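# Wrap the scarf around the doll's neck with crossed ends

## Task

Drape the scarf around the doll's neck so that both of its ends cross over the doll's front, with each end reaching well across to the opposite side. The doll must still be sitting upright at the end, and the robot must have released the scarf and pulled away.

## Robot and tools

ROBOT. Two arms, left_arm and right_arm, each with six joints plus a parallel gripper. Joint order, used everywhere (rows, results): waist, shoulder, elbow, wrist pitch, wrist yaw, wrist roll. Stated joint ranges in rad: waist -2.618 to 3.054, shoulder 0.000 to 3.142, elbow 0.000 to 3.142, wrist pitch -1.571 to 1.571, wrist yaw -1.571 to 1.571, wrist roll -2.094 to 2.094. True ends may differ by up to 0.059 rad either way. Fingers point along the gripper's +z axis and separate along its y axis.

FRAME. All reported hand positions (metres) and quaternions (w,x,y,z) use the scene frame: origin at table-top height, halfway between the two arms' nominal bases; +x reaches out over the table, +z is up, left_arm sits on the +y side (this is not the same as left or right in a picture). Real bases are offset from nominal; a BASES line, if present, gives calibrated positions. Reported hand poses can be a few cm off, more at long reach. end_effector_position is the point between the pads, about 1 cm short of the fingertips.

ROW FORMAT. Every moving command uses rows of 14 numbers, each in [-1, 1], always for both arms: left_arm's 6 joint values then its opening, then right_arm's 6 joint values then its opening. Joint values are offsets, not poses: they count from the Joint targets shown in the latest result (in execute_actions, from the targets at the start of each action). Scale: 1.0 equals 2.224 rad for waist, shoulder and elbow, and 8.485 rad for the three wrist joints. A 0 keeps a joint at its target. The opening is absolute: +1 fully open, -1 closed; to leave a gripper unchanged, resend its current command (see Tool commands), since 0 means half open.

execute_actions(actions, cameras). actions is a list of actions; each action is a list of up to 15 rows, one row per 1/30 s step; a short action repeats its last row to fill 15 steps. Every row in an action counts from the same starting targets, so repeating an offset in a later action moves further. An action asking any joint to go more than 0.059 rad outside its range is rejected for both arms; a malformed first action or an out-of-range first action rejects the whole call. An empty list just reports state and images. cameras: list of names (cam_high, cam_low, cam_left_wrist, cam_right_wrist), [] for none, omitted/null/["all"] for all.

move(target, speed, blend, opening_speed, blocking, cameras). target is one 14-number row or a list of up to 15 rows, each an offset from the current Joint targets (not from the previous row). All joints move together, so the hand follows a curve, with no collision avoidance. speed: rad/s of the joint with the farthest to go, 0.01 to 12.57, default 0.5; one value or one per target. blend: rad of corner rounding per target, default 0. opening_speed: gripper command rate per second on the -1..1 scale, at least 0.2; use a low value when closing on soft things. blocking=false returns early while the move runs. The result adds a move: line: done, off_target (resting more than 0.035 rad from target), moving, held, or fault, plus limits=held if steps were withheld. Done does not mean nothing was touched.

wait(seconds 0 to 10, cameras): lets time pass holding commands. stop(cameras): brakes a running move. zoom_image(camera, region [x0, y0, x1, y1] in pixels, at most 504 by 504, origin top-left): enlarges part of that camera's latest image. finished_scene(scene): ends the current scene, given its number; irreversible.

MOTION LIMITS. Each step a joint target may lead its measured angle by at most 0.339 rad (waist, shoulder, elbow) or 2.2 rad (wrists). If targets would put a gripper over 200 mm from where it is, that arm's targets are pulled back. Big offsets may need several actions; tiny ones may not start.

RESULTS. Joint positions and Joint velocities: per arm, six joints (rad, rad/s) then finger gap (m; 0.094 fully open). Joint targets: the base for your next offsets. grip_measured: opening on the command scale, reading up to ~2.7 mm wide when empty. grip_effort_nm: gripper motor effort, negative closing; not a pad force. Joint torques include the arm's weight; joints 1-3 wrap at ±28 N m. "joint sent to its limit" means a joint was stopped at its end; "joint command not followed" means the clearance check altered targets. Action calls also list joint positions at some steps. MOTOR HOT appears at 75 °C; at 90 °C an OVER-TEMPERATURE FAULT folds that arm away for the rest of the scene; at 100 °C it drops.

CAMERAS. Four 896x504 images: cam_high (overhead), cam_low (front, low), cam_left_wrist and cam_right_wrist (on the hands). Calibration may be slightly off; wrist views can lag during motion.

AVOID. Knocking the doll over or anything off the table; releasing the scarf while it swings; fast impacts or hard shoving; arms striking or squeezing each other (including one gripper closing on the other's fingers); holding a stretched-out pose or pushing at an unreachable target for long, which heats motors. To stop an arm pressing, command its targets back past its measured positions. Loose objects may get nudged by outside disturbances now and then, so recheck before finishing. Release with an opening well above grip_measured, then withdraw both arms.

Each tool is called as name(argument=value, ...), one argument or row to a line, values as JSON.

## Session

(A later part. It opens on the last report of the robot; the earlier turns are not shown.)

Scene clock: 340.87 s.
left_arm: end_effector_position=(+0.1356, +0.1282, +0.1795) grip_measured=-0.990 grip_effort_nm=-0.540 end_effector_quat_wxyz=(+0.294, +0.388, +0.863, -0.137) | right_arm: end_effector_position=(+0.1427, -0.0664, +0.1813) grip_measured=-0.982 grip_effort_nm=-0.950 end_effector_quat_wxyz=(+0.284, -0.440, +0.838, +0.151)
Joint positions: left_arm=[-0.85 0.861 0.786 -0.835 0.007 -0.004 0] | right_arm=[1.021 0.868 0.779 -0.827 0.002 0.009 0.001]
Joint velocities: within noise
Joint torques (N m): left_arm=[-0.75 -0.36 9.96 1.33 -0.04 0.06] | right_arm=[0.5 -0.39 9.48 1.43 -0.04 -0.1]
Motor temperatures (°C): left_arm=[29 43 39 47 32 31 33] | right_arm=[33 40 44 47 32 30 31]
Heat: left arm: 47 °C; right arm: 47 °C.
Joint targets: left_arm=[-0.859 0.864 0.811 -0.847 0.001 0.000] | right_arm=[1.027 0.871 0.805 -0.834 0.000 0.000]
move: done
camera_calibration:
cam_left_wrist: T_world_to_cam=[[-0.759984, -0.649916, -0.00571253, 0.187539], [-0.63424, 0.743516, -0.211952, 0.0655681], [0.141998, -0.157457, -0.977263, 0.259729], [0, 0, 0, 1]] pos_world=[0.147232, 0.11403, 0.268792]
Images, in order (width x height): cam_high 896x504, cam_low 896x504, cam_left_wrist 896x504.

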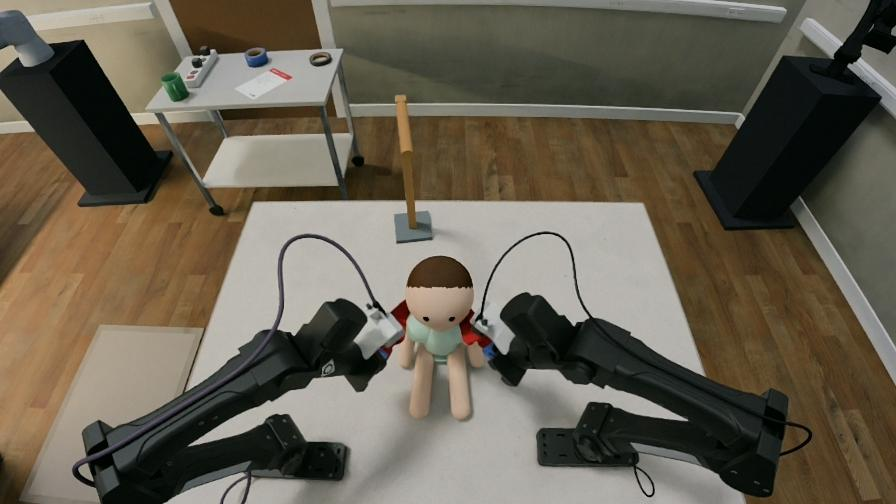

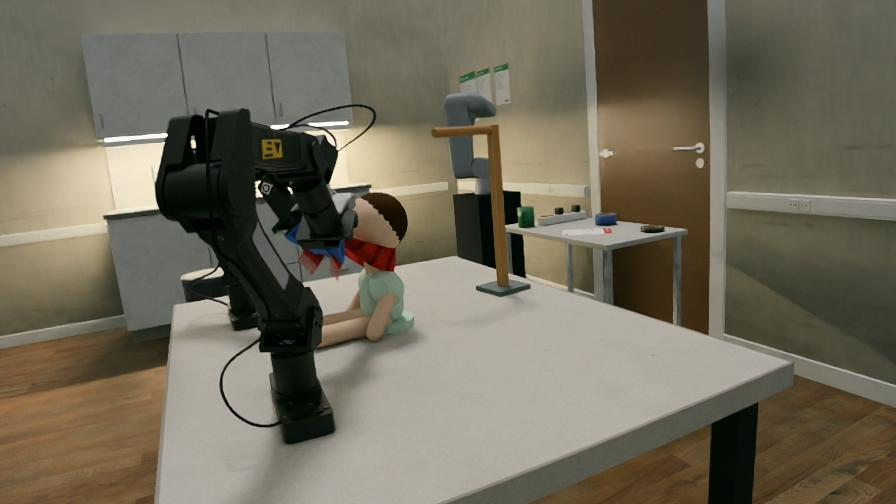

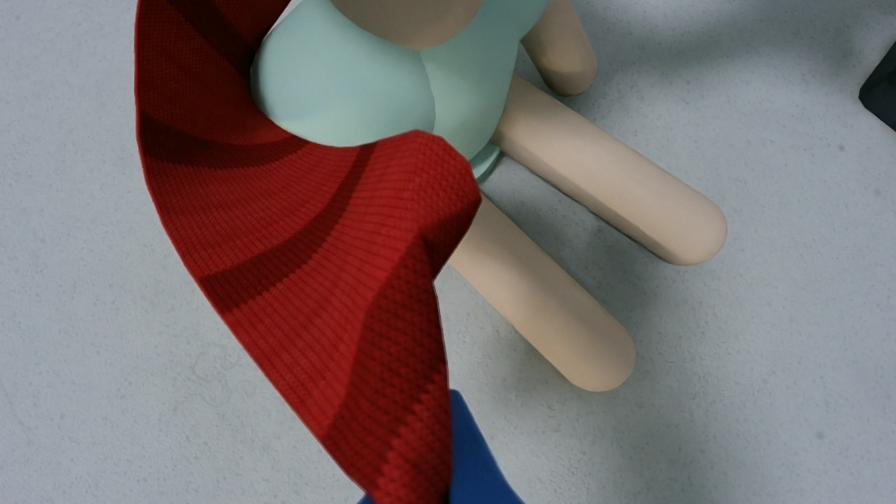

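move(
  target=[
    [0,0,0,0,0,0,-1,-0.161,-0.1097,-0.0688,-0.0107,0,0,-1],
    [-0.0859,0.121,-0.0373,0.0415,0,0,-1,-0.161,-0.1097,-0.0688,-0.0107,0,0,-1],
    [-0.1412,0.3768,0.0616,0.0826,0,0,-1,-0.161,-0.1097,-0.0688,-0.0107,0,0,-1],
  ],
  speed=0.3,
)

Scene clock: 356.33 s.
left_arm: end_effector_position=(+0.1388, -0.0688, +0.0725) grip_measured=-0.990 grip_effort_nm=-0.535 end_effector_quat_wxyz=(+0.267, +0.518, +0.793, -0.177) | right_arm: end_effector_position=(+0.1697, -0.1519, +0.1671) grip_measured=-0.982 grip_effort_nm=-0.955 end_effector_quat_wxyz=(+0.314, -0.287, +0.899, +0.103)
Joint positions: left_arm=[-1.162 1.685 0.921 -0.156 0.003 -0.004 0] | right_arm=[0.674 0.638 0.659 -0.919 0.001 0.009 0.001]
Joint velocities: within noise
Joint torques (N m): left_arm=[-0.87 -5.6 9.5 1.49 -0.03 0.07] | right_arm=[-0.47 0.13 6.45 1.47 -0.02 -0.11]
Motor temperatures (°C): left_arm=[29 43 42 46 32 31 33] | right_arm=[33 40 44 47 32 30 31]
Heat: left arm: 46 °C; right arm: 47 °C.
Joint targets: left_arm=[-1.173 1.703 0.948 -0.146 0.000 0.000] | right_arm=[0.669 0.627 0.652 -0.924 0.000 0.000]
move: done
camera_calibration:
cam_left_wrist: T_world_to_cam=[[-0.922063, -0.386943, -0.00862913, 0.102047], [-0.377327, 0.903663, -0.202527, 0.166065], [0.0861643, -0.183487, -0.979239, 0.129869], [0, 0, 0, 1]] pos_world=[0.145565, -0.0867512, 0.161686]
cam_right_wrist: T_world_to_cam=[[0.57185, -0.819749, -0.0316256, -0.21228], [-0.80032, -0.548998, -0.241015, 0.132472], [0.18021, 0.163135, -0.970006, 0.242508], [0, 0, 0, 1]] pos_world=[0.183711, -0.140851, 0.260448]

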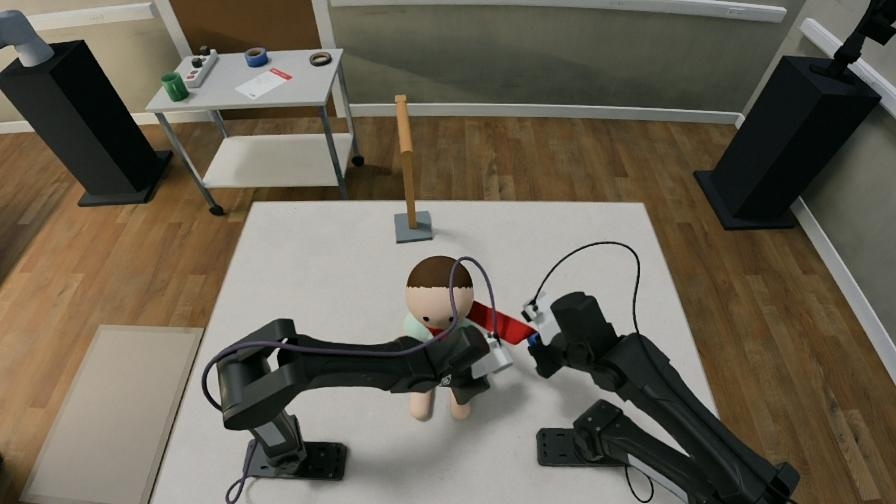

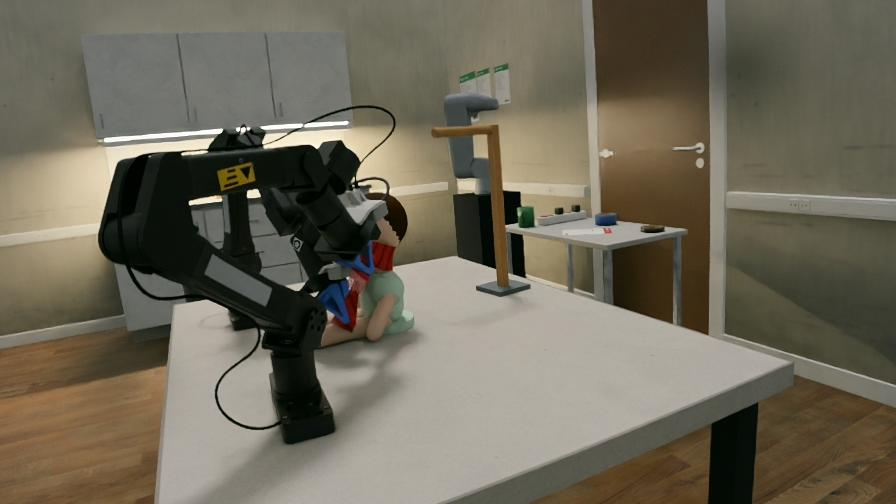

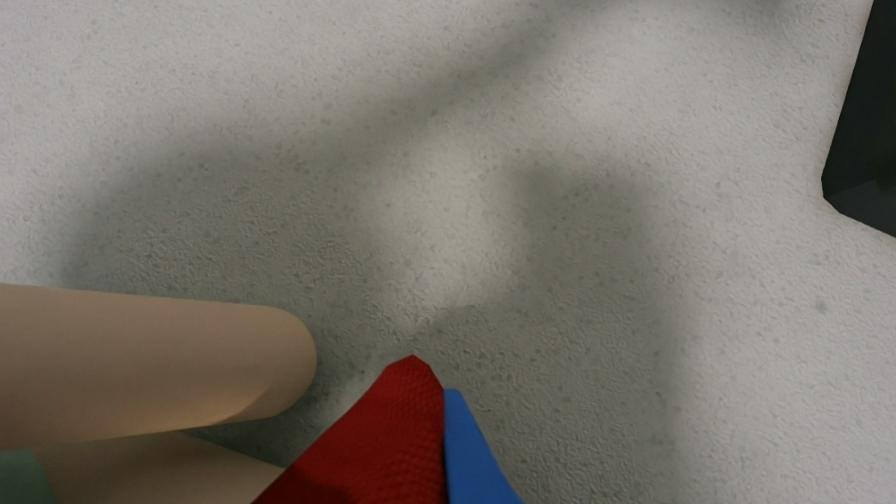

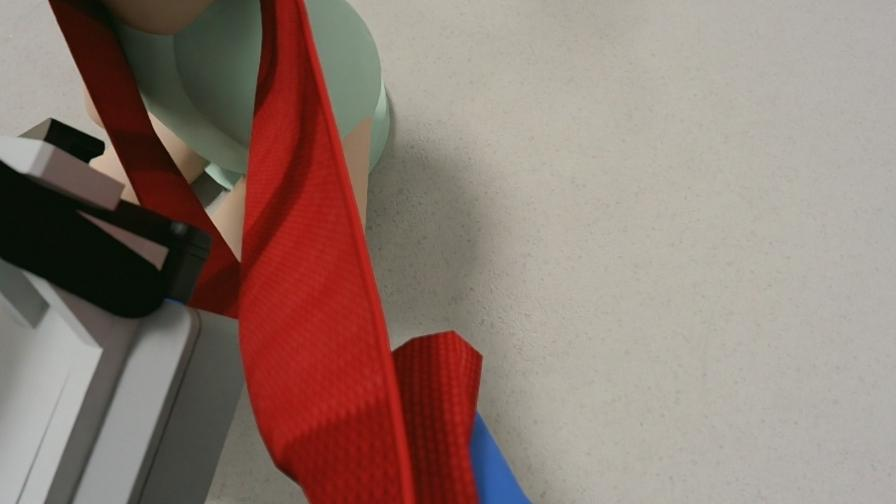

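move(
  target=[
    [0,0,0,0,0,0,-0.4,0,0,0,0,0,0,-1],
    [0,-0.2275,0.0306,-0.0675,0,0,-0.4,0,0,0,0,0,0,-1],
    [0.527,-0.361,-0.1745,-0.05,0,0,-0.4,0,0,0,0,0,0,-1],
  ],
  speed=0.4,
  opening_speed=1.0,
  cameras=["cam_high","cam_right_wrist","cam_low"],
)

Scene clock: 367.93 s.
left_arm: end_effector_position=(+0.2313, +0.3141, +0.1198) grip_measured=-0.402 grip_effort_nm=0.100 end_effector_quat_wxyz=(+0.319, +0.006, +0.948, -0.002) | right_arm: end_effector_position=(+0.1696, -0.1519, +0.1671) grip_measured=-0.982 grip_effort_nm=-0.955 end_effector_quat_wxyz=(+0.314, -0.287, +0.899, +0.103)
Joint positions: left_arm=[-0.007 0.917 0.574 -0.578 0.005 0.007 0.028] | right_arm=[0.674 0.638 0.659 -0.919 0.001 0.009 0.001]
Joint velocities: within noise
Joint torques (N m): left_arm=[0.64 -2.26 6.91 1.46 -0.04 -0.05] | right_arm=[-0.44 0.1 6.45 1.48 -0.03 -0.1]
Motor temperatures (°C): left_arm=[29 44 42 46 32 31 33] | right_arm=[33 40 44 46 32 30 31]
Heat: left arm: 46 °C; right arm: 46 °C.
Joint targets: left_arm=[0.000 0.900 0.560 -0.570 0.001 0.000] | right_arm=[0.669 0.627 0.652 -0.925 0.000 0.000]
move: done
camera_calibration:
cam_right_wrist: T_world_to_cam=[[0.571862, -0.81974, -0.0316264, -0.212366], [-0.800379, -0.549071, -0.240653, 0.132299], [0.179907, 0.162933, -0.970096, 0.242477], [0, 0, 0, 1]] pos_world=[0.18371, -0.140951, 0.260347]
Images, in order (width x height): cam_high 896x504, cam_low 896x504, cam_right_wrist 896x504.

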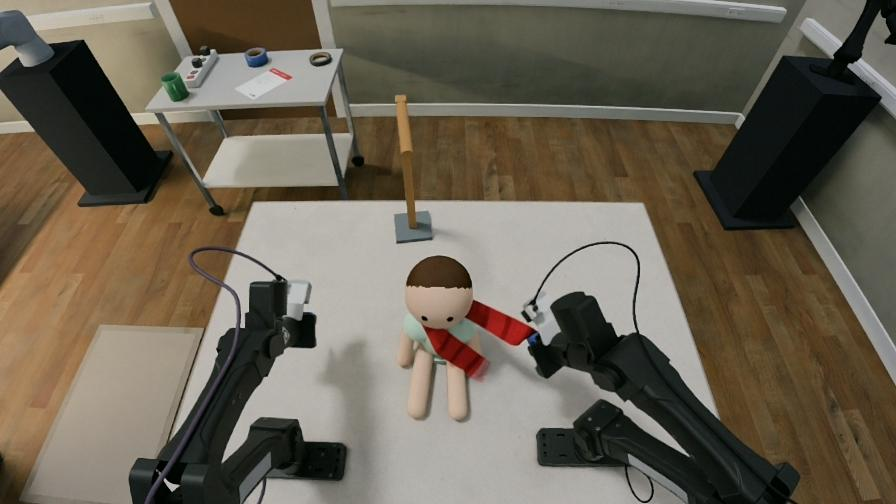

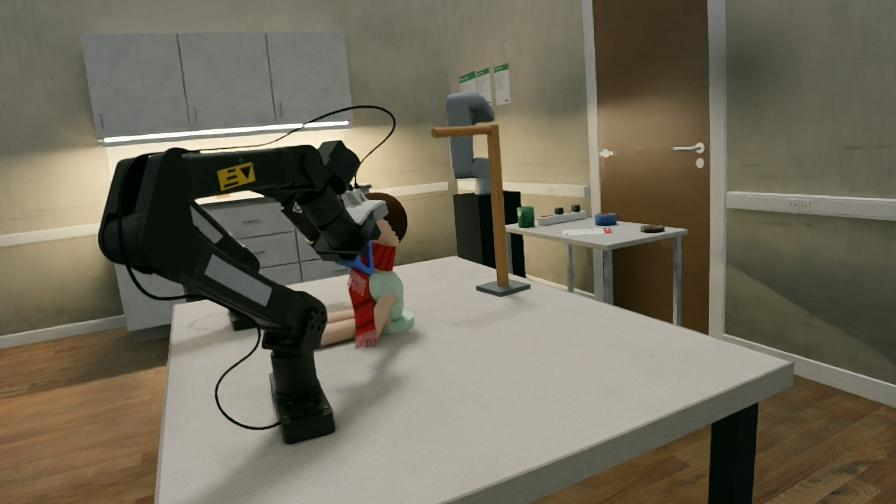

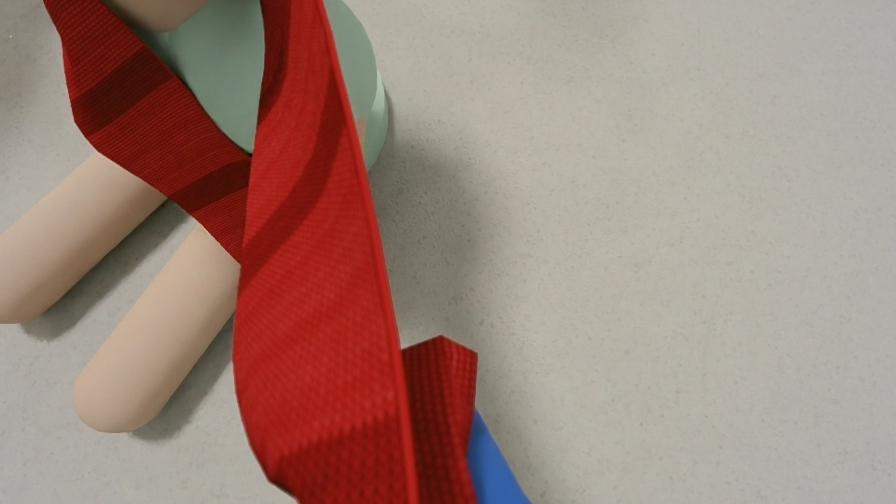

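move(
  target=[
    [0,0,0,0,0,0,-0.4,0.2266,0.1799,0.0247,0.0407,0,0,-1],
    [0,0,0,0,0,0,-0.4,0.259,0.3674,0.1102,0.0674,0,0,-1],
    [0,0,0,0,0,0,-0.4,0.2759,0.51,0.1439,0.0959,0,0,-1],
  ],
  speed=0.3,
)

Scene clock: 385.40 s.
left_arm: end_effector_position=(+0.2316, +0.3141, +0.1200) grip_measured=-0.402 grip_effort_nm=0.105 end_effector_quat_wxyz=(+0.320, +0.006, +0.947, -0.002) | right_arm: end_effector_position=(+0.1447, +0.1298, +0.0648) grip_measured=-0.982 grip_effort_nm=-0.955 end_effector_quat_wxyz=(+0.256, -0.545, +0.778, +0.182)
Joint positions: left_arm=[-0.007 0.917 0.574 -0.576 0.005 0.007 0.028] | right_arm=[1.277 1.747 0.945 -0.13 0.001 0.009 0.001]
Joint velocities: within noise
Joint torques (N m): left_arm=[0.54 -2.18 6.89 1.48 -0.05 -0.05] | right_arm=[0.55 -6.48 8.83 1.67 -0.02 -0.11]
Motor temperatures (°C): left_arm=[29 43 41 45 32 31 33] | right_arm=[33 40 45 46 32 30 31]
Heat: left arm: 45 °C; right arm: 46 °C.
Joint targets: left_arm=[0.000 0.900 0.560 -0.570 0.001 0.000] | right_arm=[1.283 1.761 0.972 -0.111 0.000 0.000]
move: done
camera_calibration:
cam_left_wrist: T_world_to_cam=[[-0.0283055, -0.999512, -0.0132351, 0.322239], [-0.978741, 0.0304031, -0.202832, 0.278311], [0.203136, 0.00721249, -0.979124, 0.151637], [0, 0, 0, 1]] pos_world=[0.250713, 0.312526, 0.209187]
cam_right_wrist: T_world_to_cam=[[0.935679, -0.351512, -0.0307255, -0.0838307], [-0.350019, -0.913625, -0.206826, 0.222442], [0.0446303, 0.204277, -0.977895, 0.116604], [0, 0, 0, 1]] pos_world=[0.151094, 0.149942, 0.157458]

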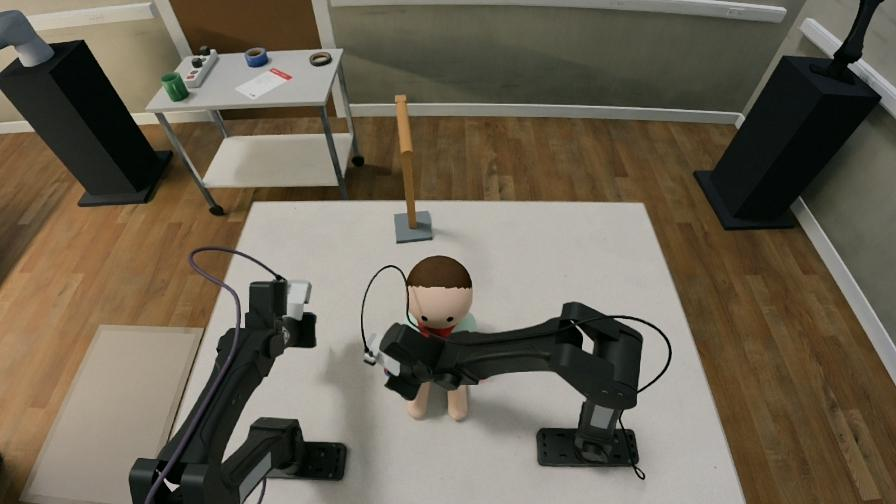

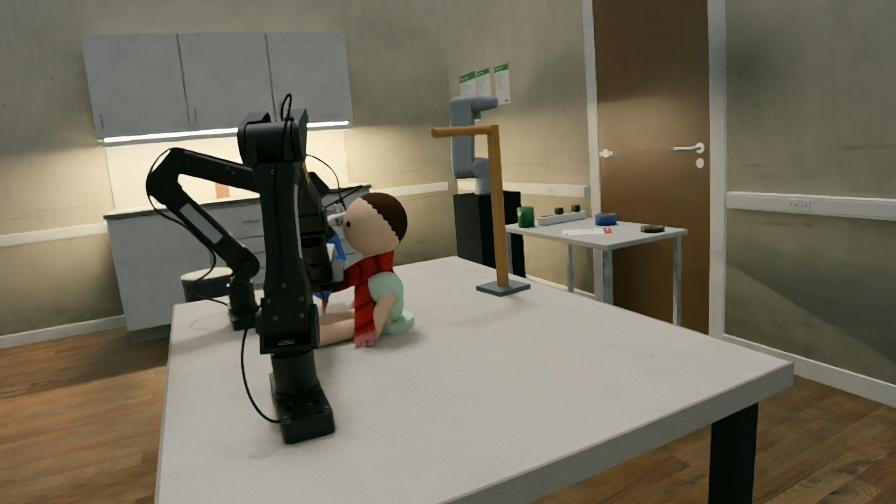

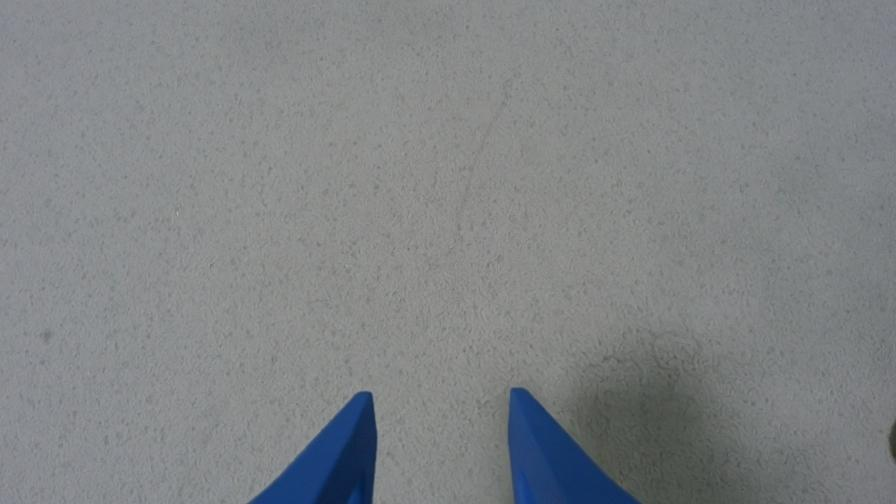

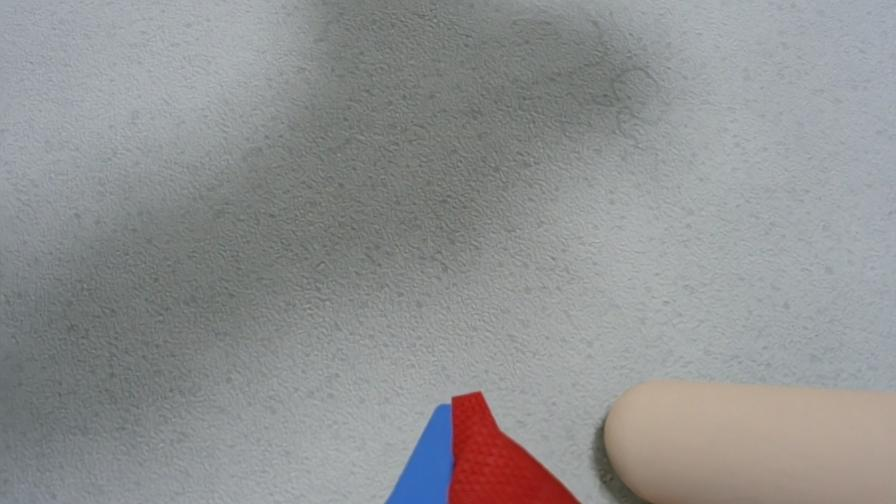

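move(
  target=[
    [0,0,0,0,0,0,-0.4,0,0,0,0,0,0,-0.4],
    [0,0,0,0,0,0,-0.4,0,-0.2449,0.0166,-0.0684,0,0,-0.4],
    [0,0,0,0,0,0,-0.4,-0.5542,-0.3872,-0.1673,-0.0576,0,0,-0.4],
  ],
  speed=0.4,
  opening_speed=1.0,
  cameras=["cam_high","cam_low"],
)

zoom_image(
  camera="cam_high",
  region=[360, 230, 530, 430],
)

Scene clock: 395.73 s.
left_arm: end_effector_position=(+0.2316, +0.3141, +0.1200) grip_measured=-0.402 grip_effort_nm=0.100 end_effector_quat_wxyz=(+0.320, +0.006, +0.947, -0.002) | right_arm: end_effector_position=(+0.2631, -0.2700, +0.1317) grip_measured=-0.402 grip_effort_nm=0.110 end_effector_quat_wxyz=(+0.316, -0.009, +0.949, +0.001)
Joint positions: left_arm=[-0.007 0.917 0.574 -0.576 0.005 0.007 0.028] | right_arm=[0.054 0.919 0.607 -0.617 -0.002 -0.01 0.028]
Joint velocities: within noise
Joint torques (N m): left_arm=[0.55 -2.4 6.82 1.49 -0.06 -0.04] | right_arm=[-0.44 -2.61 6.65 1.67 0.02 0.11]
Motor temperatures (°C): left_arm=[29 42 41 45 32 31 33] | right_arm=[33 40 45 46 32 30 31]
Heat: left arm: 45 °C; right arm: 46 °C.
Joint targets: left_arm=[0.000 0.900 0.560 -0.570 0.001 0.000] | right_arm=[0.050 0.900 0.600 -0.600 0.000 0.000]
move: done
Images, in order (width x height): cam_high 896x504, cam_low 896x504.

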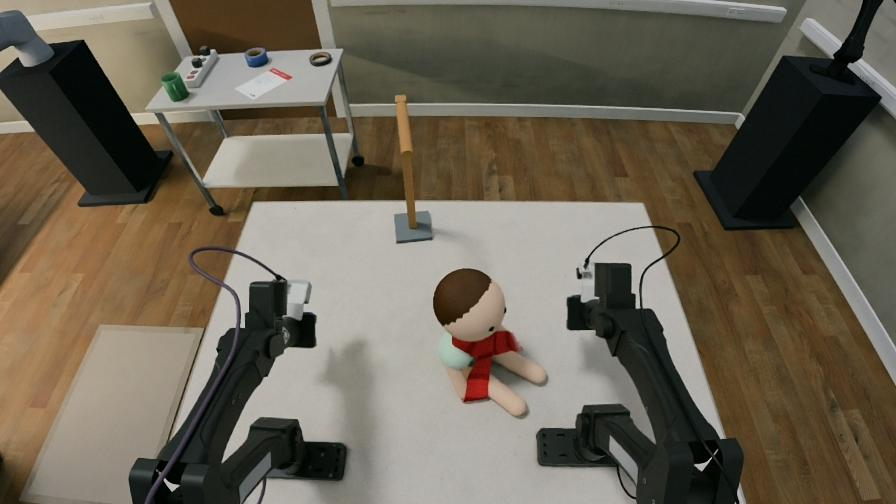

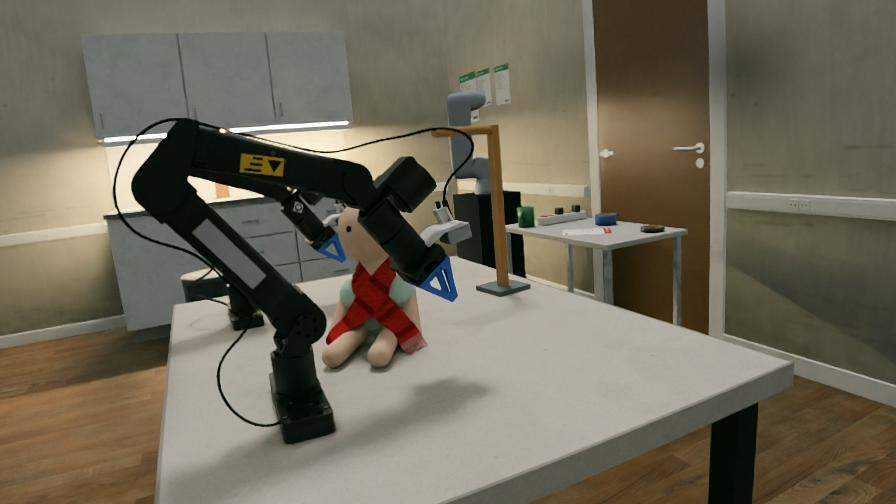

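Scaled by 2.520 from the camera's 896x504 image, which has a finer 1280x720 frame.

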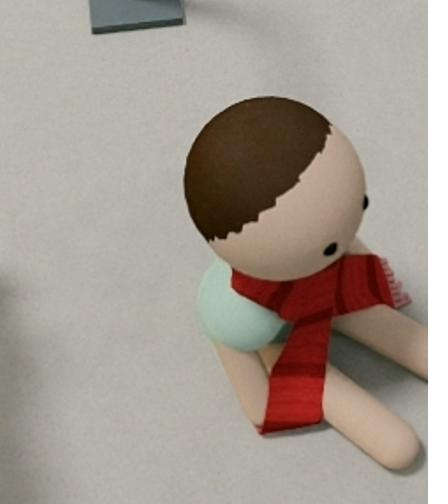

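zoom_image(
  camera="cam_low",
  region=[290, 190, 470, 380],
)

wait(
  seconds=0.5,
  cameras=["cam_high","cam_low"],
)

Scaled by 2.653 from the camera's 896x504 image, which has a finer 1280x720 frame.

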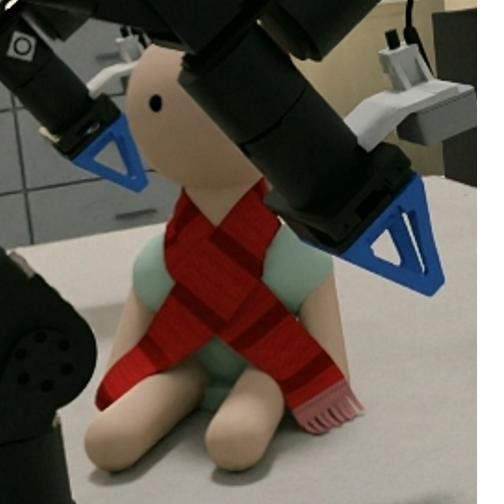

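Scene clock: 399.93 s.
left_arm: end_effector_position=(+0.2316, +0.3141, +0.1200) grip_measured=-0.402 grip_effort_nm=0.105 end_effector_quat_wxyz=(+0.320, +0.006, +0.947, -0.002) | right_arm: end_effector_position=(+0.2634, -0.2700, +0.1319) grip_measured=-0.402 grip_effort_nm=0.110 end_effector_quat_wxyz=(+0.316, -0.009, +0.949, +0.001)
Joint positions: left_arm=[-0.007 0.917 0.574 -0.576 0.005 0.007 0.028] | right_arm=[0.054 0.919 0.607 -0.616 -0.002 -0.01 0.028]
Joint velocities: within noise
Joint torques (N m): left_arm=[0.65 -2.37 6.97 1.47 -0.04 -0.04] | right_arm=[-0.46 -2.59 6.65 1.67 0.02 0.11]
Motor temperatures (°C): left_arm=[29 42 41 45 32 31 33] | right_arm=[33 40 45 47 32 30 31]
Heat: left arm: 45 °C; right arm: 47 °C.
Joint targets: left_arm=[0.000 0.900 0.560 -0.570 0.001 0.000] | right_arm=[0.050 0.900 0.600 -0.600 0.000 0.000]
Tool commands: left_gripper/opening=-0.4 right_gripper/opening=-0.4
wait: 0.50 s; at rest from the start
Images, in order (width x height): cam_high 896x504, cam_low 896x504.

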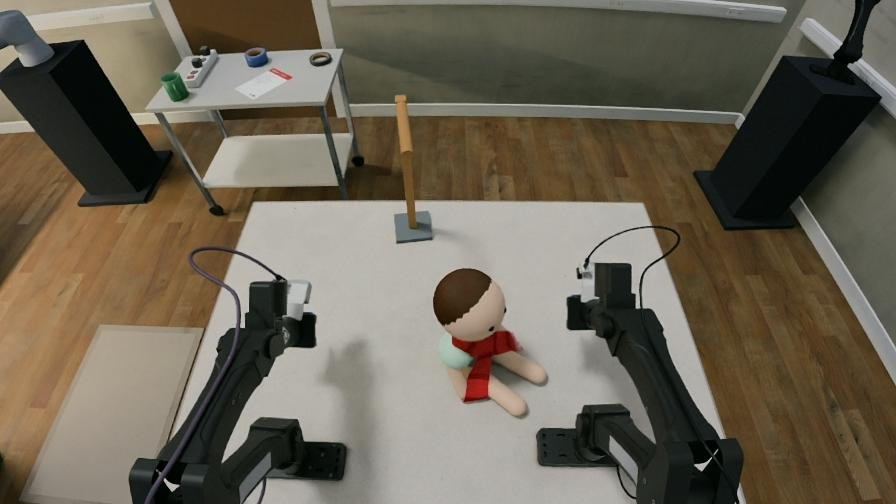

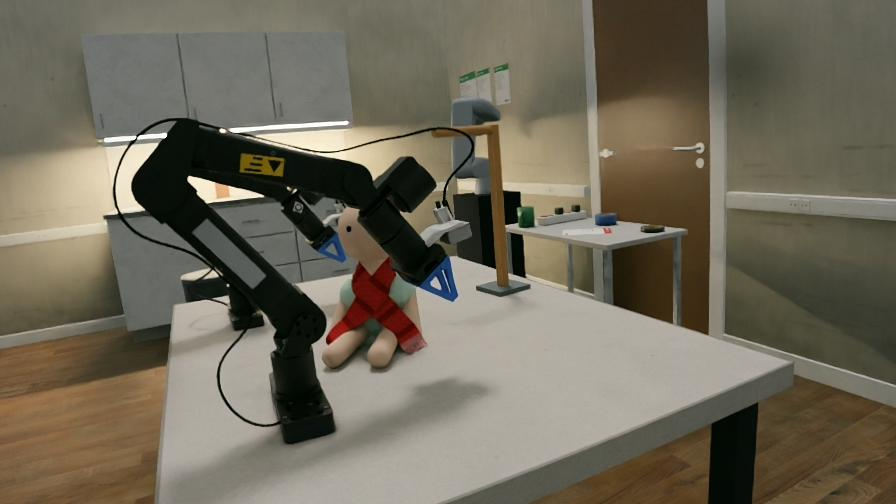

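Both ends are crossed well over and the doll is sitting stable.

finished_scene(
  scene=2,
)

The scene is finished: the task was done.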